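# Place the base on the conveyor, open side up

## Task

Put the base onto the conveyor belt so that its open side faces upward.

## Robot and tools

ROBOT. Two 7-joint arms, left_arm and right_arm, each ending in a parallel two-finger gripper. Joint order in every row and every printed list: waist, shoulder, upper arm roll, elbow, forearm roll, wrist pitch, wrist roll. Stated joint ranges (rad): waist, upper arm roll, forearm roll and wrist roll -69.115 to 69.115; shoulder -2.250 to 2.250; elbow -2.580 to 2.580; wrist pitch -2.100 to 2.100. A target more than 0.014 rad outside a range, and farther out than the joint's current angle, gets the whole call refused. Real limits may differ by up to 0.014 rad; a joint driven into its real end is clipped there and the result may print "joint sent to its limit".

FRAMES. Scene frame: origin at table-top height, halfway between the nominal arm bases, +z up, +x out over the table, left_arm on +y (unrelated to image left/right). Calibrated bases: left_arm at (+0.023, +0.429, +0.045) m, quat_wxyz (+1.000, 0, 0, +0.019); right_arm at (-0.025, -0.350, +0.045) m, quat_wxyz (+1.000, 0, 0, +0.031). Each arm's end_effector_position (m), end_effector_quat_wxyz, velocities and targets are reported in that arm's own base frame; fixed cameras and the table use the scene frame. Printed hand poses can be off by a few cm, more at long reach. The gripper's fingers point along its +z and open along its y; the reported point sits between the closed pads, with fingertips about 19 mm farther out when closed and 6 mm when fully open. A camera stand is fixed behind the arms.

THE ROW. Every command row is one flat list of 18 numbers covering both arms, even when only one moves: left_arm's 7 joint angles, its gripper position, its gripper speed, then the same 9 for right_arm. Joint numbers are absolute target angles in radians (not offsets), in the same form as the Joint positions line. Gripper position runs -1 to +1: +1 fully open (85 mm), 0 about 45 mm, -1 shut; the mapping is not linear, so trust position_measured_pct (roughly 50 minus 50 times the position number). Gripper speed runs -1 to +1: about 20, 85, 150 mm/s at -1, 0, +1; it also sets grip force (slow close ~100 N per pad, medium ~120-135 N, fast from a centimetre or more away ~225-245 N). Gripper starts at +1. To leave a gripper alone, repeat the position and speed you last sent. To grip, command a position narrower than the object and keep it; to release, command a few mm wider than the object.

TOOLS.
execute_actions(actions, cameras): actions is a list of actions; each action is a list of up to 15 rows, one per 1/30 s step, lasting 0.5 s; a shorter list repeats its final row. Empty actions returns state plus all images. cameras: list of names, ["all"], or []; an unknown name voids the call.
move(target, speed, blend, blocking, cameras): target is one 18-number row or a list of up to 15 rows (sharing a 10 s budget), all absolute joint goals. speed: rad/s of the joint with the farthest to travel, 0.01 to 2, default 0.5, one value or one per target. blend: rad, corner rounding between listed targets, 0 (default) means stop at each. blocking=false returns after about 0.5 s while the motion continues; a new move replaces a running one. Paths ignore obstacles and the other arm. Gripper numbers of later targets are applied only once everything has settled there. The result adds a "move:" line: done, off_target (settled more than 0.01 rad away), moving, held (a check withheld steps or the clearance check halted it) or fault; limits=held may appear.
wait(seconds 0 to 10, cameras): let time pass holding the last command; a running move continues.
stop(cameras): brake the running move; fingers keep moving.
zoom_image(camera, region): camera is cam_head_left or cam_head_right (504x504 each), region [x0, y0, x1, y1] pixels from the top-left, at most 504 wide and high, from the latest image.
clear_fault(arm): left_arm or right_arm; clears a reported torque fault; costs one action.
finished_scene(scene): ends the scene numbered 1 to 3, irreversibly; after ending scene 1 make no further call in that reply. The goal must hold without the robot.

MOTION LIMITS. Joint targets move at most 1.39 rad/s (first four joints) or 1.22 rad/s (last three), and stay within 0.304 / 0.266 rad of the measured angle; big moves may still be unfinished when a result arrives, so resend the rest.

RESULT LINES. Joint positions, Joint velocities (may say "within noise"), Joint targets (what joints are currently driven toward; resend these to hold still), Tool commands, Joint torques (N m, positive toward larger angle, offset and noisy), Flange force (along gripper x y z, includes held weight; "no reading" near singular poses), motor temperatures. Gripper: position_measured_pct; object_status 0 moving, 1 blocked opening, 2 stopped on an object before the commanded position, 3 at commanded position or pads touching (empty or soft grip); motor_current_ma about 1000 on a firm hold, near 0 in air. Wait up to 1.3 s after fingers stop before judging. "joint command not followed" means the clearance check altered that arm's targets.

AVOID. Dropping the base, releasing it while moving, hitting or slamming things, pushing hard (the arms are stiff: a few mm past contact presses hard), gripping hard while the part still rests on something, fast swings with a load, and any contact between the arms, including closing a gripper on the other's fingers. Torque limits: 104.5 N m for the first four joints, 51.3 for the wrist three; exceeding them or straying more than 5 degrees from the plan stops that arm until clear_fault. Motors heat under load or stretch: MOTOR HOT at 60 °C, arm sinks at 75 °C. Keep every object inside the work area; loose objects may occasionally be nudged by outside pushes.

Each tool is called as name(argument=value, ...), one argument or row to a line, values as JSON.

## Session

execute_actions(
  actions=[],
)

Scene clock: 0.00 s.
left_arm: end_effector_position=(+0.6379, -0.2668, +0.0606) position_measured_pct=0.0 object_status=3 motor_current_ma=0 end_effector_quat_wxyz=(-0.084, +0.986, +0.125, +0.072) | right_arm: end_effector_position=(+0.3128, +0.3393, +0.0619) position_measured_pct=0.0 object_status=3 motor_current_ma=0 end_effector_quat_wxyz=(+0.139, +0.676, -0.712, +0.132)
Joint positions: left_arm=[0.32 1.173 0.459 0.752 -0.669 1.305 -0.614] | right_arm=[-0.959 0.866 -0.083 1.425 0.26 1.211 1.929]
Joint velocities: within noise
Joint torques (N m): no reading
Motor temperatures (°C): left_arm=[38 31 36 27 36 30 36] | right_arm=[28 30 30 29 32 41 40]
Flange force (N): no reading
Joint targets: left_arm=[0.320 1.173 0.459 0.752 -0.669 1.305 -0.614] | right_arm=[-0.959 0.866 -0.083 1.425 0.260 1.211 1.929]
Tool commands: left_gripper/position=+1.0 left_gripper/speed=+1.0 right_gripper/position=+1.0 right_gripper/speed=+1.0

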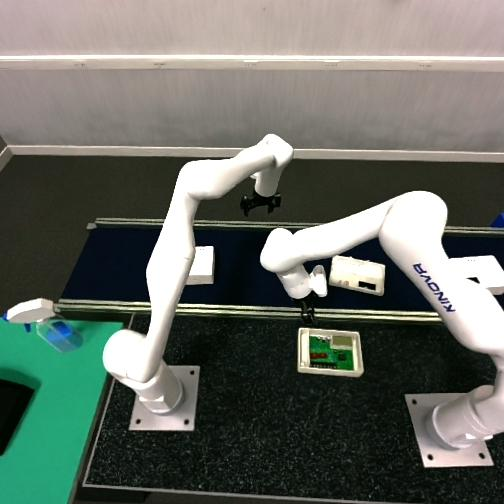

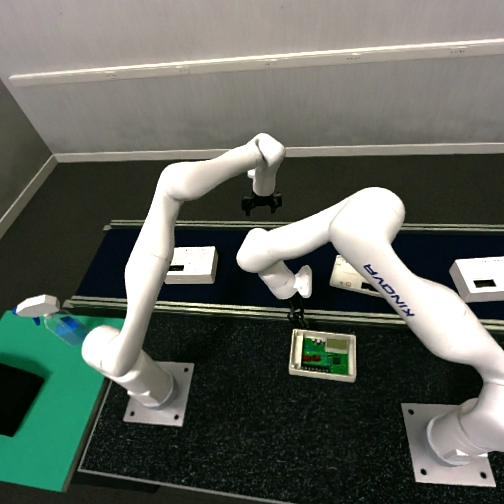

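zoom_image(
  camera="cam_head_left",
  region=[230, 240, 430, 440],
)

zoom_image(
  camera="cam_head_right",
  region=[230, 240, 430, 440],
)

zoom_image(
  camera="cam_head_left",
  region=[0, 180, 300, 480],
)

Scaled by 2.520 from the camera's 504x504 image, which has a finer 720x720 frame.

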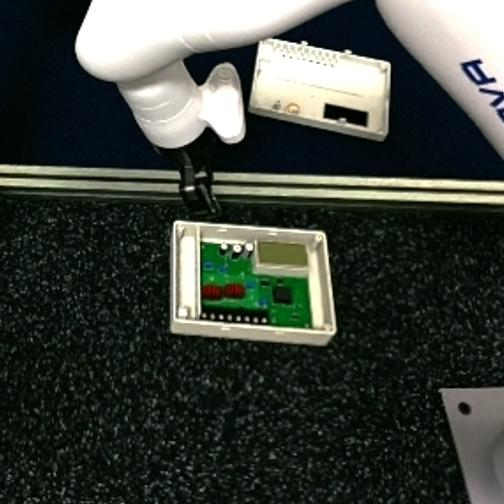

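Scaled by 2.520 from the camera's 504x504 image, which has a finer 720x720 frame.

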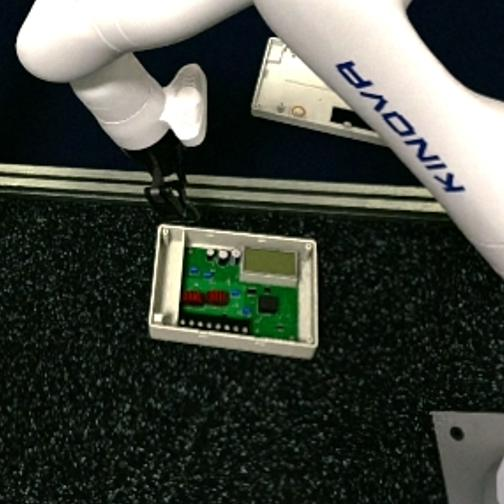

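Scaled by 1.680 from the camera's 504x504 image, which has a finer 720x720 frame.

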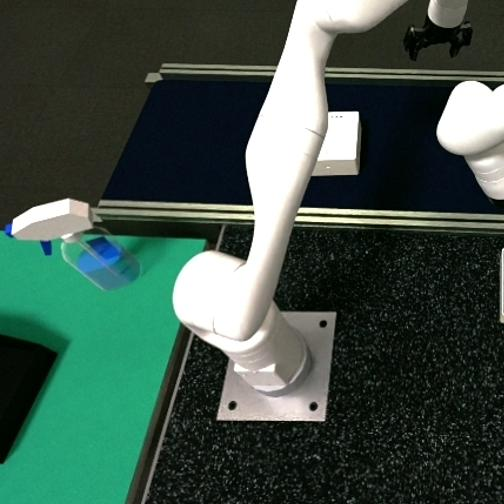

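move(
  target=[
    [0.32,1.05,0.3,0.9,-0.45,1.2,-0.614,1,1,0.0,0.3,-0.083,1.6,0.2,1.2,1.929,1,1],
    [1.187,0.514,0,1.83,0,0.797,-0.46,1,1,0.4,0.3,-0.083,1.6,0.2,1.2,1.929,1,1],
  ],
  speed=1.2,
  blend=[0.2,0],
  cameras=["all"],
)

Scene clock: 117.87 s.
left_arm: end_effector_position=(+0.1388, -0.4099, +0.1203) position_measured_pct=0.0 object_status=3 motor_current_ma=0 end_effector_quat_wxyz=(+0.000, +0.999, -0.038, +0.000) | right_arm: end_effector_position=(+0.3876, -0.2155, +0.2784) position_measured_pct=0.0 object_status=3 motor_current_ma=0 end_effector_quat_wxyz=(-0.007, -0.053, +0.995, -0.084)
Joint positions: left_arm=[1.187 0.514 0 1.83 0 0.797 -0.46] | right_arm=[0.4 0.3 -0.083 1.6 0.2 1.2 1.929]
Joint torques (N m): left_arm=[-0.21 -13.79 -0.29 -8.22 0.11 0.2 -0.25] | right_arm=[-0.99 -14.87 -0.3 -8.22 0.78 0.04 -0.38]
Flange force (N): left_arm=[-5.1 -9.4 -1.6] | right_arm=[-0.1 -3.8 0.2]
Joint targets: left_arm=[1.187 0.514 0.000 1.830 0.000 0.797 -0.460] | right_arm=[0.400 0.300 -0.083 1.600 0.200 1.200 1.929]
move: done

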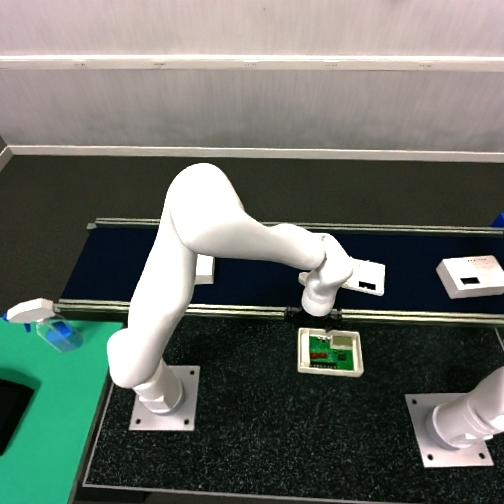

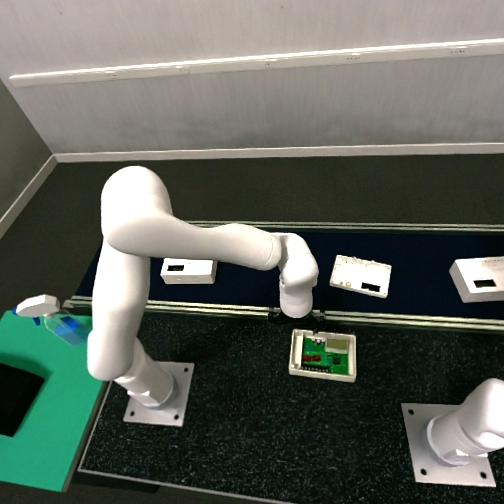

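zoom_image(
  camera="cam_head_left",
  region=[260, 270, 400, 410],
)

zoom_image(
  camera="cam_head_right",
  region=[240, 270, 380, 410],
)

Scaled by 3.600 from the camera's 504x504 image, which has a finer 720x720 frame.

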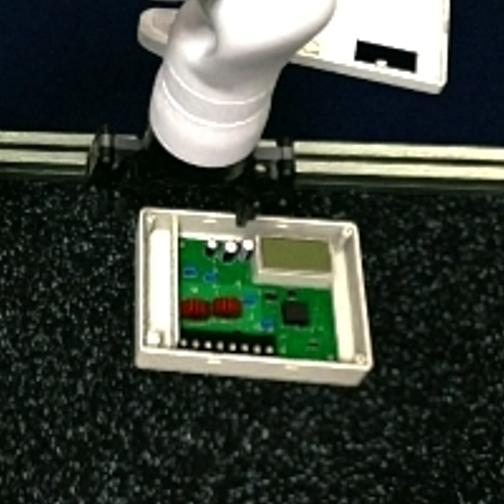

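Scaled by 3.600 from the camera's 504x504 image, which has a finer 720x720 frame.

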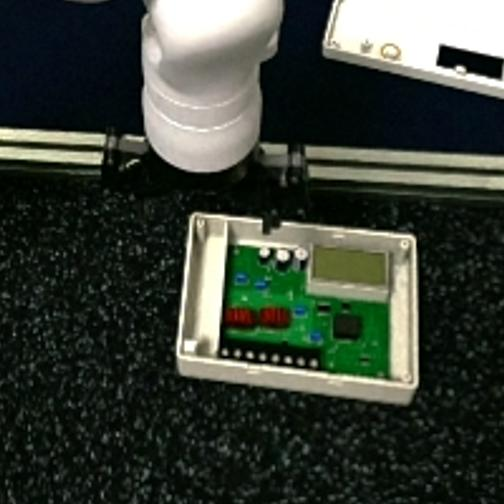

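zoom_image(
  camera="cam_head_left",
  region=[290, 320, 350, 380],
)

zoom_image(
  camera="cam_head_right",
  region=[280, 320, 340, 380],
)

Scaled by 8.400 from the camera's 504x504 image, which has a finer 720x720 frame.

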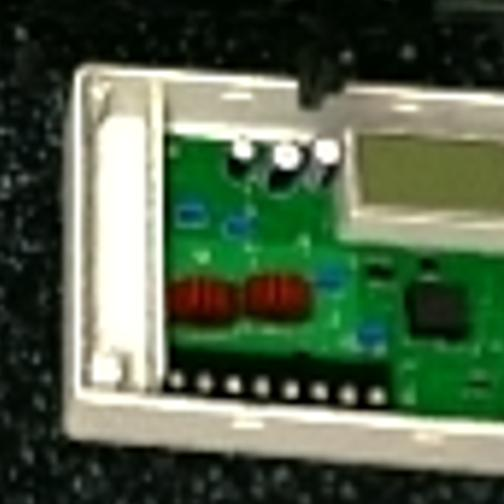

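Scaled by 8.400 from the camera's 504x504 image, which has a finer 720x720 frame.

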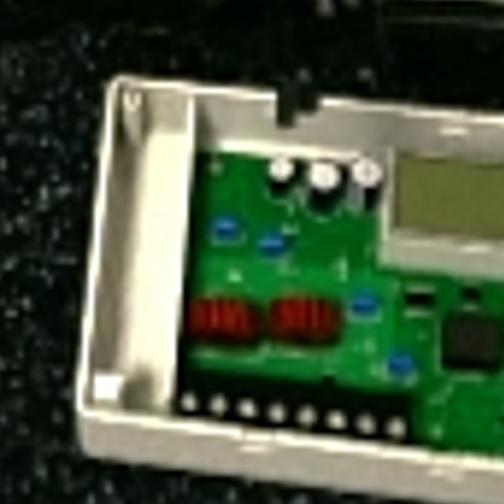

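move(
  target=[1.156,0.6295,0,1.994,0,0.518,-0.491,-0.3,1,0.4,0.3,-0.083,1.6,0.2,1.2,1.929,1,1],
  cameras=["all"],
)

zoom_image(
  camera="cam_head_left",
  region=[270, 300, 370, 400],
)

zoom_image(
  camera="cam_head_right",
  region=[260, 300, 360, 400],
)

Scene clock: 180.10 s.
left_arm: end_effector_position=(+0.1398, -0.3793, +0.0406) position_measured_pct=64.9 object_status=3 motor_current_ma=0 end_effector_quat_wxyz=(+0.000, +0.999, -0.038, +0.000) | right_arm: end_effector_position=(+0.3876, -0.2155, +0.2784) position_measured_pct=0.0 object_status=3 motor_current_ma=0 end_effector_quat_wxyz=(-0.007, -0.053, +0.995, -0.084)
Joint positions: left_arm=[1.156 0.629 0 1.994 0 0.518 -0.491] | right_arm=[0.4 0.3 -0.083 1.6 0.2 1.2 1.929]
Joint torques (N m): left_arm=[-0.1 -14.02 -0.17 -6.3 0.1 0.41 -0.22] | right_arm=[-1.2 -14.87 -0.28 -8.2 0.77 0.02 -0.32]
Flange force (N): left_arm=[-4.6 -8.7 -2.8] | right_arm=[0.0 -4.1 0.2]
Joint targets: left_arm=[1.156 0.629 0.000 1.994 0.000 0.518 -0.491] | right_arm=[0.400 0.300 -0.083 1.600 0.200 1.200 1.929]
move: done

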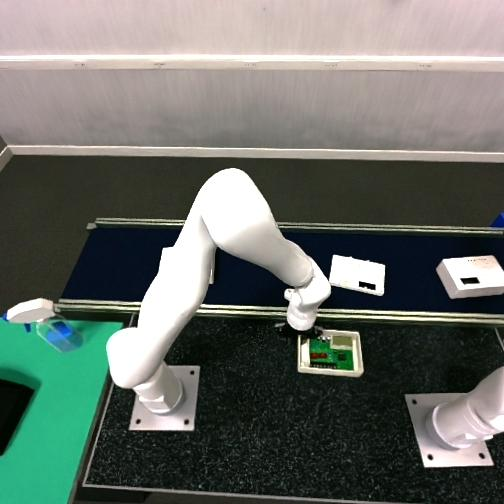

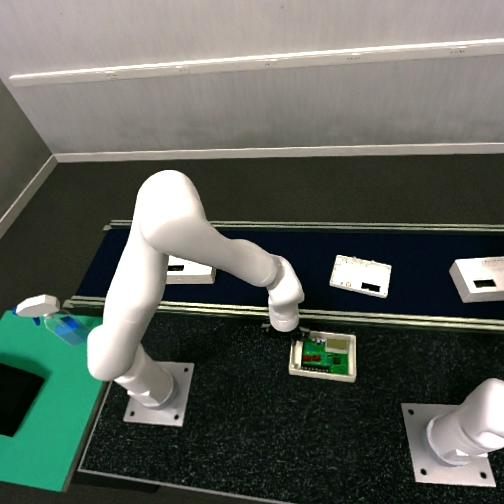

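Scaled by 5.040 from the camera's 504x504 image, which has a finer 720x720 frame.

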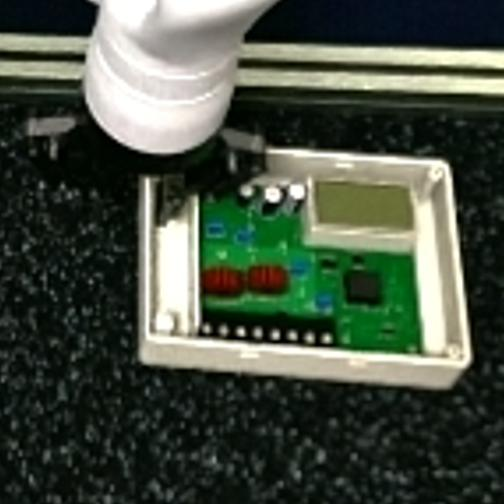

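Scaled by 5.040 from the camera's 504x504 image, which has a finer 720x720 frame.

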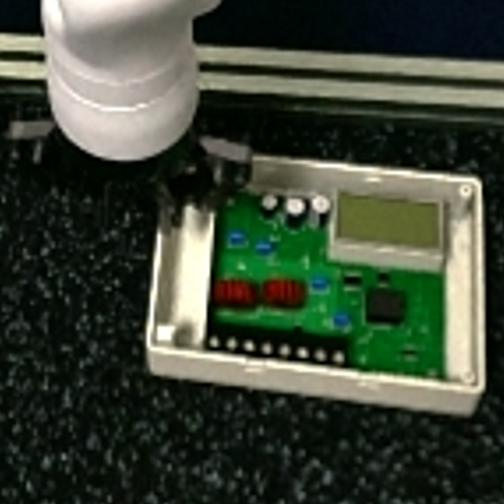

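move(
  target=[1.16,0.763,0,1.9997,0,0.379,-0.487,-0.3,1,0.4,0.3,-0.083,1.6,0.2,1.2,1.929,1,1],
  speed=0.2,
  cameras=["all"],
)

zoom_image(
  camera="cam_head_left",
  region=[270, 300, 370, 400],
)

zoom_image(
  camera="cam_head_right",
  region=[260, 300, 360, 400],
)

Scene clock: 204.87 s.
left_arm: end_effector_position=(+0.1398, -0.3831, -0.0144) position_measured_pct=64.9 object_status=3 motor_current_ma=0 end_effector_quat_wxyz=(+0.000, +0.999, -0.038, +0.000) | right_arm: end_effector_position=(+0.3876, -0.2155, +0.2784) position_measured_pct=0.0 object_status=3 motor_current_ma=0 end_effector_quat_wxyz=(-0.007, -0.053, +0.995, -0.084)
Joint positions: left_arm=[1.16 0.763 0 2 0 0.379 -0.487] | right_arm=[0.4 0.3 -0.083 1.6 0.2 1.2 1.929]
Joint torques (N m): left_arm=[-0.12 -14.78 -0.19 -4.89 0.23 0.21 -0.25] | right_arm=[-1.18 -14.82 -0.26 -8.17 0.75 0.09 -0.34]
Flange force (N): left_arm=[-3.7 -7.1 -5.1] | right_arm=[0.1 -4.0 0.3]
Joint targets: left_arm=[1.160 0.763 0.000 2.000 0.000 0.379 -0.487] | right_arm=[0.400 0.300 -0.083 1.600 0.200 1.200 1.929]
move: done

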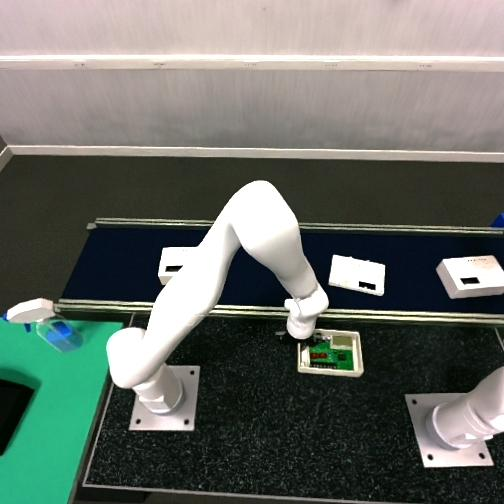

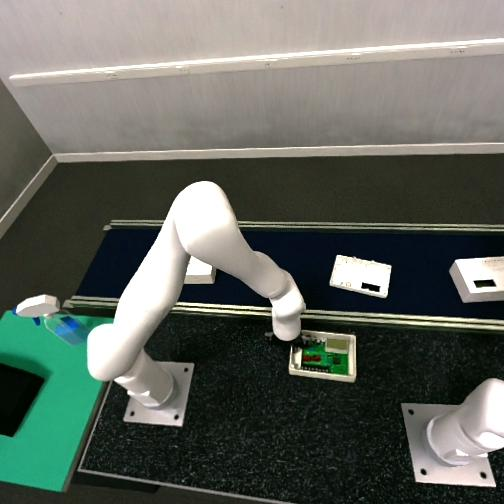

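Scaled by 5.040 from the camera's 504x504 image, which has a finer 720x720 frame.

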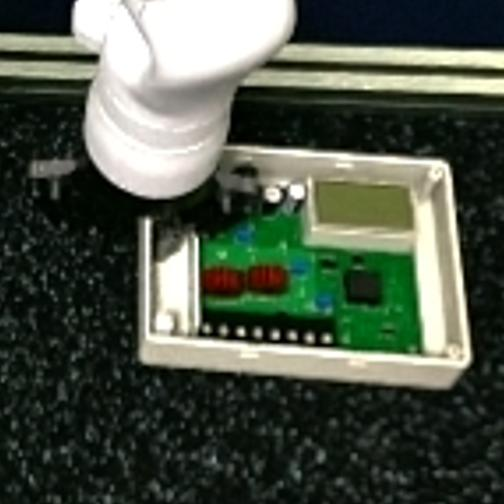

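Scaled by 5.040 from the camera's 504x504 image, which has a finer 720x720 frame.

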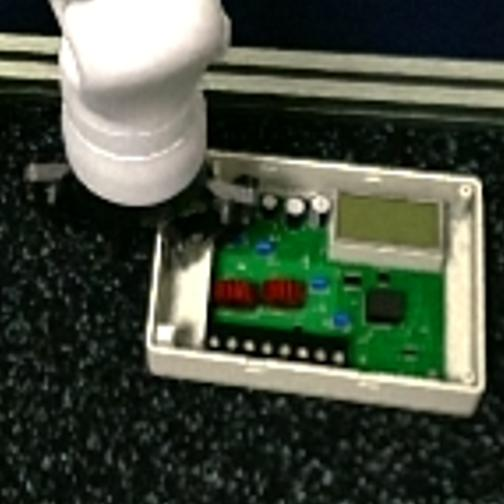

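move(
  target=[
    [1.16,0.763,0,1.9997,0,0.379,-0.487,-1,-1,0.4,0.3,-0.083,1.6,0.2,1.2,1.929,1,1],
    [1.16,0.4707,0,1.9125,0,0.7584,-0.487,-1,-1,0.4,0.3,-0.083,1.6,0.2,1.2,1.929,1,1],
  ],
  speed=0.3,
  cameras=["all"],
)

zoom_image(
  camera="cam_head_left",
  region=[240, 240, 400, 400],
)

Scene clock: 217.63 s.
left_arm: end_effector_position=(+0.1398, -0.3831, +0.1203) position_measured_pct=96.5 object_status=2 motor_current_ma=1000 end_effector_quat_wxyz=(+0.000, +0.999, -0.038, +0.000) | right_arm: end_effector_position=(+0.3876, -0.2155, +0.2784) position_measured_pct=0.0 object_status=3 motor_current_ma=0 end_effector_quat_wxyz=(-0.007, -0.053, +0.995, -0.084)
Joint positions: left_arm=[1.16 0.471 0 1.913 0 0.758 -0.487] | right_arm=[0.4 0.3 -0.083 1.6 0.2 1.2 1.929]
Joint torques (N m): left_arm=[-0.14 -14 -0.17 -8.83 0.24 0.19 -0.27] | right_arm=[-1.15 -14.79 -0.28 -8.22 0.79 0.04 -0.29]
Flange force (N): left_arm=[-5.5 -9.6 1.5] | right_arm=[0.1 -3.8 0.2]
Joint targets: left_arm=[1.160 0.471 0.000 1.913 0.000 0.758 -0.487] | right_arm=[0.400 0.300 -0.083 1.600 0.200 1.200 1.929]
move: done

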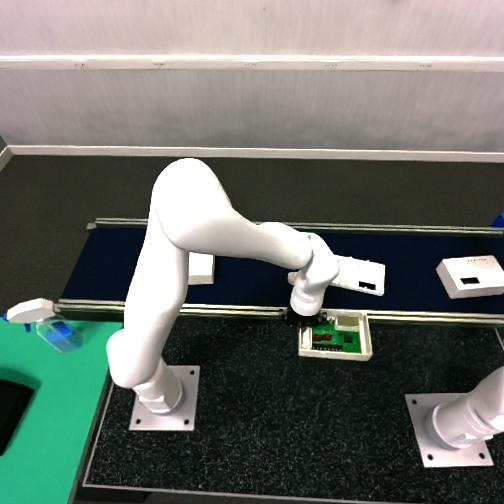

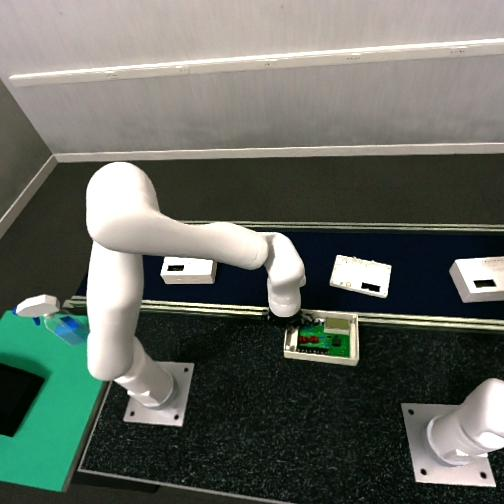

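Scaled by 3.150 from the camera's 504x504 image, which has a finer 720x720 frame.

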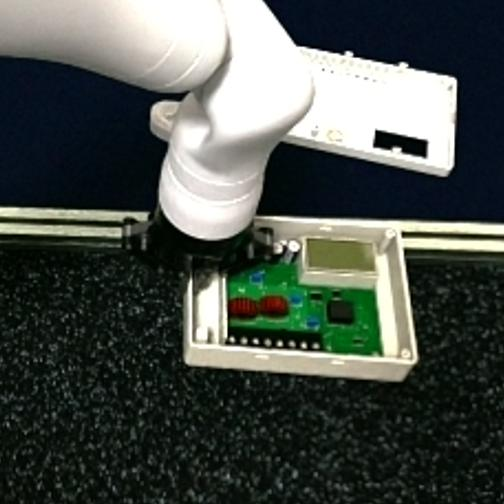

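move(
  target=[0.4595,0.564,0,1.6917,0,0.886,-1.1875,-1,-1,0.4,0.3,-0.083,1.6,0.2,1.2,1.929,1,1],
  speed=0.6,
  cameras=["all"],
)

zoom_image(
  camera="cam_head_left",
  region=[150, 200, 350, 400],
)

zoom_image(
  camera="cam_head_right",
  region=[150, 200, 350, 400],
)

Scene clock: 230.20 s.
left_arm: end_effector_position=(+0.4087, -0.2300, +0.1302) position_measured_pct=96.5 object_status=2 motor_current_ma=1000 end_effector_quat_wxyz=(+0.000, +0.999, -0.038, +0.000) | right_arm: end_effector_position=(+0.3876, -0.2155, +0.2784) position_measured_pct=0.0 object_status=3 motor_current_ma=0 end_effector_quat_wxyz=(-0.007, -0.053, +0.995, -0.084)
Joint positions: left_arm=[0.46 0.564 0 1.692 0 0.886 -1.187] | right_arm=[0.4 0.3 -0.083 1.6 0.2 1.2 1.929]
Joint torques (N m): left_arm=[0 -16.54 -0.08 -9.65 0.3 0.17 -0.19] | right_arm=[-1.23 -14.89 -0.24 -8.23 0.79 0.03 -0.32]
Flange force (N): left_arm=[-11.0 -4.6 2.0] | right_arm=[0.1 -4.1 0.3]
Joint targets: left_arm=[0.460 0.564 0.000 1.692 0.000 0.886 -1.188] | right_arm=[0.400 0.300 -0.083 1.600 0.200 1.200 1.929]
move: done

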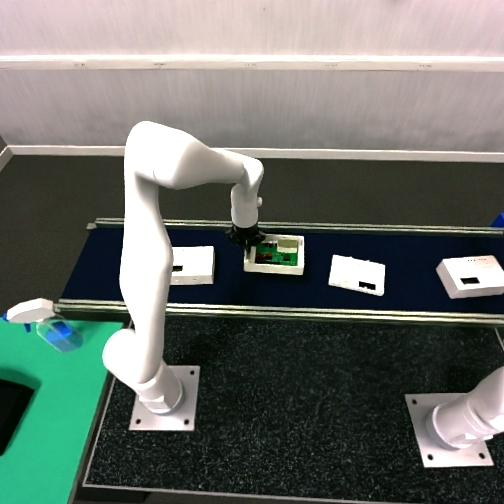

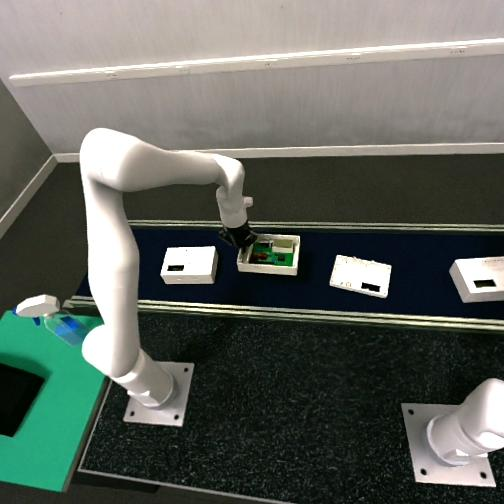

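Scaled by 2.520 from the camera's 504x504 image, which has a finer 720x720 frame.

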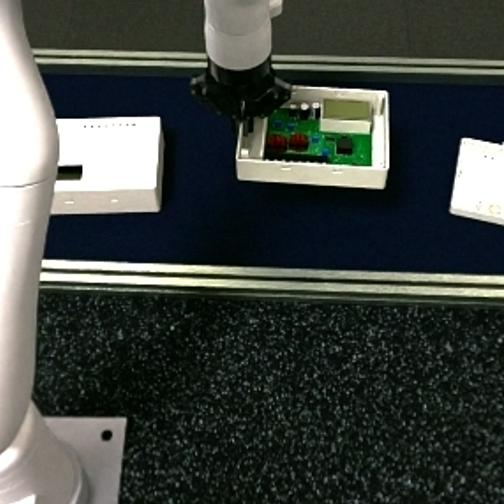

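Scaled by 2.520 from the camera's 504x504 image, which has a finer 720x720 frame.

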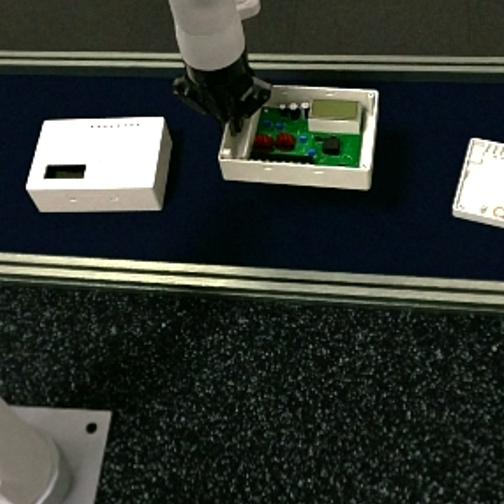

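move(
  target=[0.4595,0.7384,0,1.7733,0,0.6299,-1.1875,-1,-1,0.4,0.3,-0.083,1.6,0.2,1.2,1.929,1,1],
  speed=0.3,
  cameras=["all"],
)

zoom_image(
  camera="cam_head_left",
  region=[220, 220, 320, 320],
)

Scene clock: 242.43 s.
left_arm: end_effector_position=(+0.4088, -0.2300, +0.0307) position_measured_pct=96.5 object_status=2 motor_current_ma=1000 end_effector_quat_wxyz=(+0.000, +0.999, -0.038, +0.000) | right_arm: end_effector_position=(+0.3876, -0.2155, +0.2784) position_measured_pct=0.0 object_status=3 motor_current_ma=0 end_effector_quat_wxyz=(-0.007, -0.053, +0.995, -0.084)
Joint positions: left_arm=[0.459 0.738 0 1.773 0 0.63 -1.187] | right_arm=[0.4 0.3 -0.083 1.6 0.2 1.2 1.929]
Joint torques (N m): left_arm=[-0.04 -17.52 0.04 -7.76 0.32 0.19 -0.21] | right_arm=[-1.2 -14.82 -0.3 -8.21 0.77 0.02 -0.3]
Flange force (N): left_arm=[-10.2 -4.3 -0.9] | right_arm=[0.1 -4.0 0.2]
Joint targets: left_arm=[0.459 0.738 0.000 1.773 0.000 0.630 -1.187] | right_arm=[0.400 0.300 -0.083 1.600 0.200 1.200 1.929]
move: done

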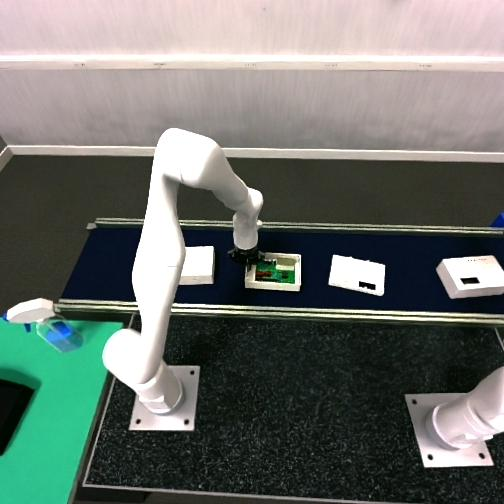

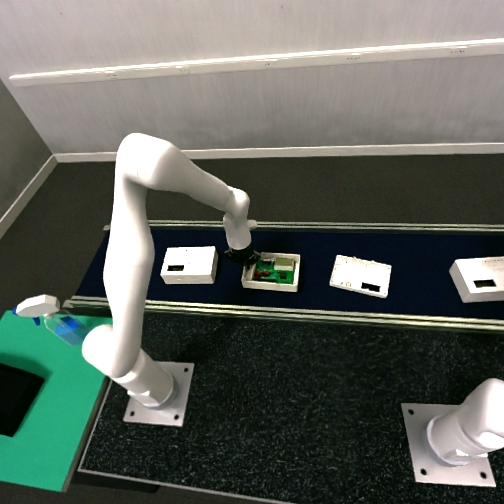

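Scaled by 5.040 from the camera's 504x504 image, which has a finer 720x720 frame.

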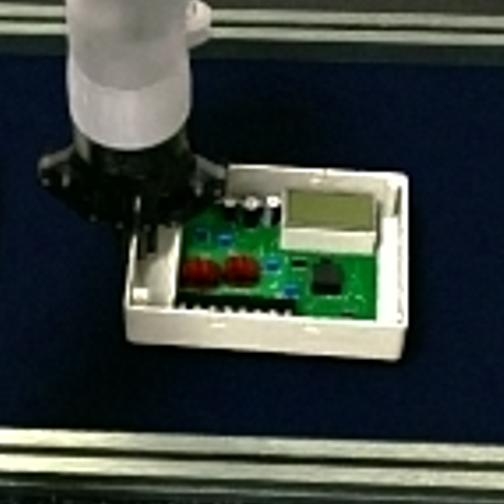

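move(
  target=[0.4595,0.7687,0,1.7783,0,0.5947,-1.1875,-1,-1,0.4,0.3,-0.083,1.6,0.2,1.2,1.929,1,1],
  speed=0.06,
)

move(
  target=[0.4595,0.7838,0,1.7808,0,0.577,-1.1875,-1,-1,0.4,0.3,-0.083,1.6,0.2,1.2,1.929,1,1],
  speed=0.04,
  cameras=["all"],
)

zoom_image(
  camera="cam_head_left",
  region=[220, 220, 320, 320],
)

Scene clock: 251.10 s.
left_arm: end_effector_position=(+0.4090, -0.2301, +0.0156) position_measured_pct=96.5 object_status=2 motor_current_ma=1000 end_effector_quat_wxyz=(+0.000, +0.999, -0.038, +0.000) | right_arm: end_effector_position=(+0.3876, -0.2155, +0.2784) position_measured_pct=0.0 object_status=3 motor_current_ma=0 end_effector_quat_wxyz=(-0.007, -0.053, +0.995, -0.084)
Joint positions: left_arm=[0.459 0.769 0 1.778 0 0.595 -1.187] | right_arm=[0.4 0.3 -0.083 1.6 0.2 1.2 1.929]
Joint torques (N m): left_arm=[0.04 -17.7 0.06 -7.39 0.3 0.27 -0.24] | right_arm=[-1.24 -14.86 -0.2 -8.23 0.79 0.02 -0.33]
Flange force (N): left_arm=[-9.9 -4.3 -1.1] | right_arm=[0.2 -4.1 0.3]
Joint targets: left_arm=[0.459 0.769 0.000 1.778 0.000 0.595 -1.187] | right_arm=[0.400 0.300 -0.083 1.600 0.200 1.200 1.929]
move: done

Scene clock: 251.87 s.
left_arm: end_effector_position=(+0.4089, -0.2301, +0.0081) position_measured_pct=96.5 object_status=2 motor_current_ma=1000 end_effector_quat_wxyz=(+0.000, +0.999, -0.038, +0.000) | right_arm: end_effector_position=(+0.3876, -0.2155, +0.2784) position_measured_pct=0.0 object_status=3 motor_current_ma=0 end_effector_quat_wxyz=(-0.007, -0.053, +0.995, -0.084)
Joint positions: left_arm=[0.459 0.784 0 1.781 0 0.577 -1.187] | right_arm=[0.4 0.3 -0.083 1.6 0.2 1.2 1.929]
Joint torques (N m): left_arm=[-0.07 -18.23 0.04 -7.16 0.26 0.13 -0.2] | right_arm=[-1.18 -14.84 -0.35 -8.26 0.72 0.05 -0.33]
Flange force (N): left_arm=[-8.8 -3.6 -0.7] | right_arm=[0.3 -3.9 0.4]
Joint targets: left_arm=[0.459 0.784 0.000 1.781 0.000 0.577 -1.187] | right_arm=[0.400 0.300 -0.083 1.600 0.200 1.200 1.929]
move: done

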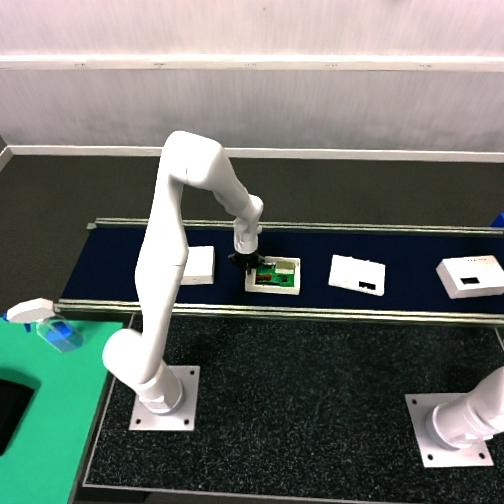

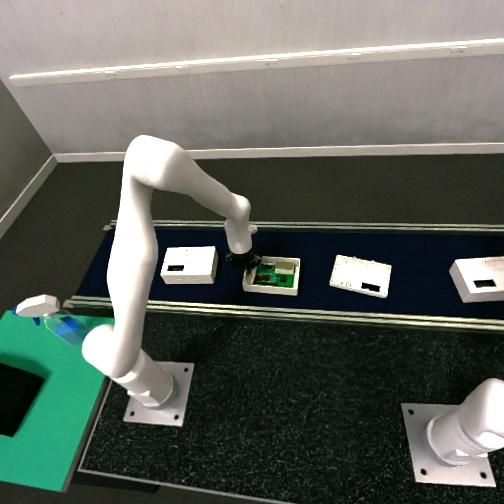

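Scaled by 5.040 from the camera's 504x504 image, which has a finer 720x720 frame.

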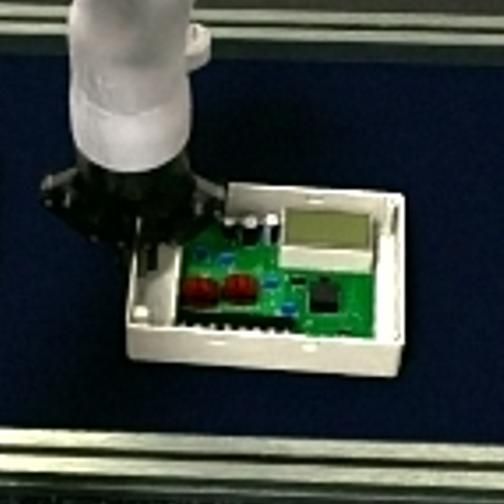

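move(
  target=[0.4595,0.8000,0,1.7830,0,0.5586,-1.1875,-1,-1,0.4,0.3,-0.083,1.6,0.2,1.2,1.929,1,1],
  speed=0.04,
)

move(
  target=[0.4595,0.8141,0,1.7850,0,0.5425,-1.1875,-1,-1,0.4,0.3,-0.083,1.6,0.2,1.2,1.929,1,1],
  speed=0.04,
)

move(
  target=[0.4595,0.8222,0,1.7858,0,0.5336,-1.1875,-1,-1,0.4,0.3,-0.083,1.6,0.2,1.2,1.929,1,1],
  speed=0.04,
)

Scene clock: 261.73 s.
left_arm: end_effector_position=(+0.4088, -0.2300, +0.0001) position_measured_pct=96.5 object_status=2 motor_current_ma=1000 end_effector_quat_wxyz=(+0.000, +0.999, -0.038, +0.000) | right_arm: end_effector_position=(+0.3876, -0.2155, +0.2784) position_measured_pct=0.0 object_status=3 motor_current_ma=0 end_effector_quat_wxyz=(-0.007, -0.053, +0.995, -0.084)
Joint positions: left_arm=[0.459 0.8 0 1.783 0 0.559 -1.187] | right_arm=[0.4 0.3 -0.083 1.6 0.2 1.2 1.929]
Joint torques (N m): left_arm=[0 -17.97 0.06 -7.16 0.23 0.01 -0.19] | right_arm=[-1.16 -14.77 -0.2 -8.18 0.79 0.06 -0.35]
Flange force (N): left_arm=[-9.3 -4.0 -1.9] | right_arm=[0.2 -4.0 0.1]
Joint targets: left_arm=[0.459 0.800 0.000 1.783 0.000 0.559 -1.187] | right_arm=[0.400 0.300 -0.083 1.600 0.200 1.200 1.929]
move: done

Scene clock: 262.50 s.
left_arm: end_effector_position=(+0.4087, -0.2300, -0.0065) position_measured_pct=96.5 object_status=2 motor_current_ma=1000 end_effector_quat_wxyz=(+0.000, +0.999, -0.038, +0.000) | right_arm: end_effector_position=(+0.3876, -0.2155, +0.2784) position_measured_pct=0.0 object_status=3 motor_current_ma=0 end_effector_quat_wxyz=(-0.007, -0.053, +0.995, -0.084)
Joint positions: left_arm=[0.459 0.813 0 1.785 0 0.543 -1.187] | right_arm=[0.4 0.3 -0.083 1.6 0.2 1.2 1.929]
Joint torques (N m): left_arm=[0.19 19.55 -0.42 -10.03 0.42 -10.16 -0.14] | right_arm=[-1.14 -14.81 -0.31 -8.27 0.78 0 -0.32]
Flange force (N): left_arm=[-39.9 -18.9 -102.6] | right_arm=[0.2 -3.8 0.2]
Joint targets: left_arm=[0.459 0.814 0.000 1.785 0.000 0.543 -1.187] | right_arm=[0.400 0.300 -0.083 1.600 0.200 1.200 1.929]
move: done

Scene clock: 263.27 s.
left_arm: end_effector_position=(+0.4090, -0.2301, -0.0104) position_measured_pct=96.5 object_status=2 motor_current_ma=1000 end_effector_quat_wxyz=(+0.000, +0.999, -0.038, +0.001) | right_arm: end_effector_position=(+0.3876, -0.2155, +0.2784) position_measured_pct=0.0 object_status=3 motor_current_ma=0 end_effector_quat_wxyz=(-0.007, -0.053, +0.995, -0.084)
Joint positions: left_arm=[0.459 0.821 0 1.786 0 0.533 -1.187] | right_arm=[0.4 0.3 -0.083 1.6 0.2 1.2 1.929]
Joint velocities: left_arm=[-0.001 -0.001 0 0 -0.001 0.005 0] | right_arm=[within noise]
Joint torques (N m): left_arm=[2.17 44.37 1.33 -5.22 1.26 -12.79 0.12] | right_arm=[-1.23 -14.79 -0.26 -8.18 0.76 0.02 -0.35]
Flange force (N): left_arm=[-43.9 -26.0 -161.5] | right_arm=[0.2 -4.1 0.1]
Joint targets: left_arm=[0.459 0.822 0.000 1.786 0.000 0.534 -1.187] | right_arm=[0.400 0.300 -0.083 1.600 0.200 1.200 1.929]
move: done

move(
  target=[
    [0.4595,0.8065,0,1.7840,0,0.5511,-1.1875,-1,-1,0.4,0.3,-0.083,1.6,0.2,1.2,1.929,1,1],
    [0.4595,0.8065,0,1.7840,0,0.5511,-1.1875,-0.3,0,0.4,0.3,-0.083,1.6,0.2,1.2,1.929,1,1],
    [0.4595,0.6,0,1.7,0,0.8416,-1.1875,-0.3,0,0.4,0.3,-0.083,1.6,0.2,1.2,1.929,1,1],
  ],
  speed=[0.1,0.3,0.4],
)

finished_scene(
  scene=1,
)

Scene clock: 279.10 s.
left_arm: end_effector_position=(+0.4120, -0.2316, +0.1113) position_measured_pct=64.9 object_status=3 motor_current_ma=0 end_effector_quat_wxyz=(+0.000, +0.999, -0.038, +0.000) | right_arm: end_effector_position=(+0.3876, -0.2155, +0.2784) position_measured_pct=0.0 object_status=3 motor_current_ma=0 end_effector_quat_wxyz=(-0.007, -0.053, +0.995, -0.084)
Joint positions: left_arm=[0.459 0.6 0 1.7 0 0.841 -1.187] | right_arm=[0.4 0.3 -0.083 1.6 0.2 1.2 1.929]
Joint torques (N m): left_arm=[-0.11 -15.49 -0.23 -8.68 0.16 0.16 -0.22] | right_arm=[-1.21 -14.77 -0.26 -8.25 0.8 0.03 -0.28]
Flange force (N): left_arm=[-11.0 -4.3 -1.5] | right_arm=[0.3 -3.8 0.2]
Joint targets: left_arm=[0.459 0.600 0.000 1.700 0.000 0.842 -1.187] | right_arm=[0.400 0.300 -0.083 1.600 0.200 1.200 1.929]
move: done

The scene is finished: the task was done.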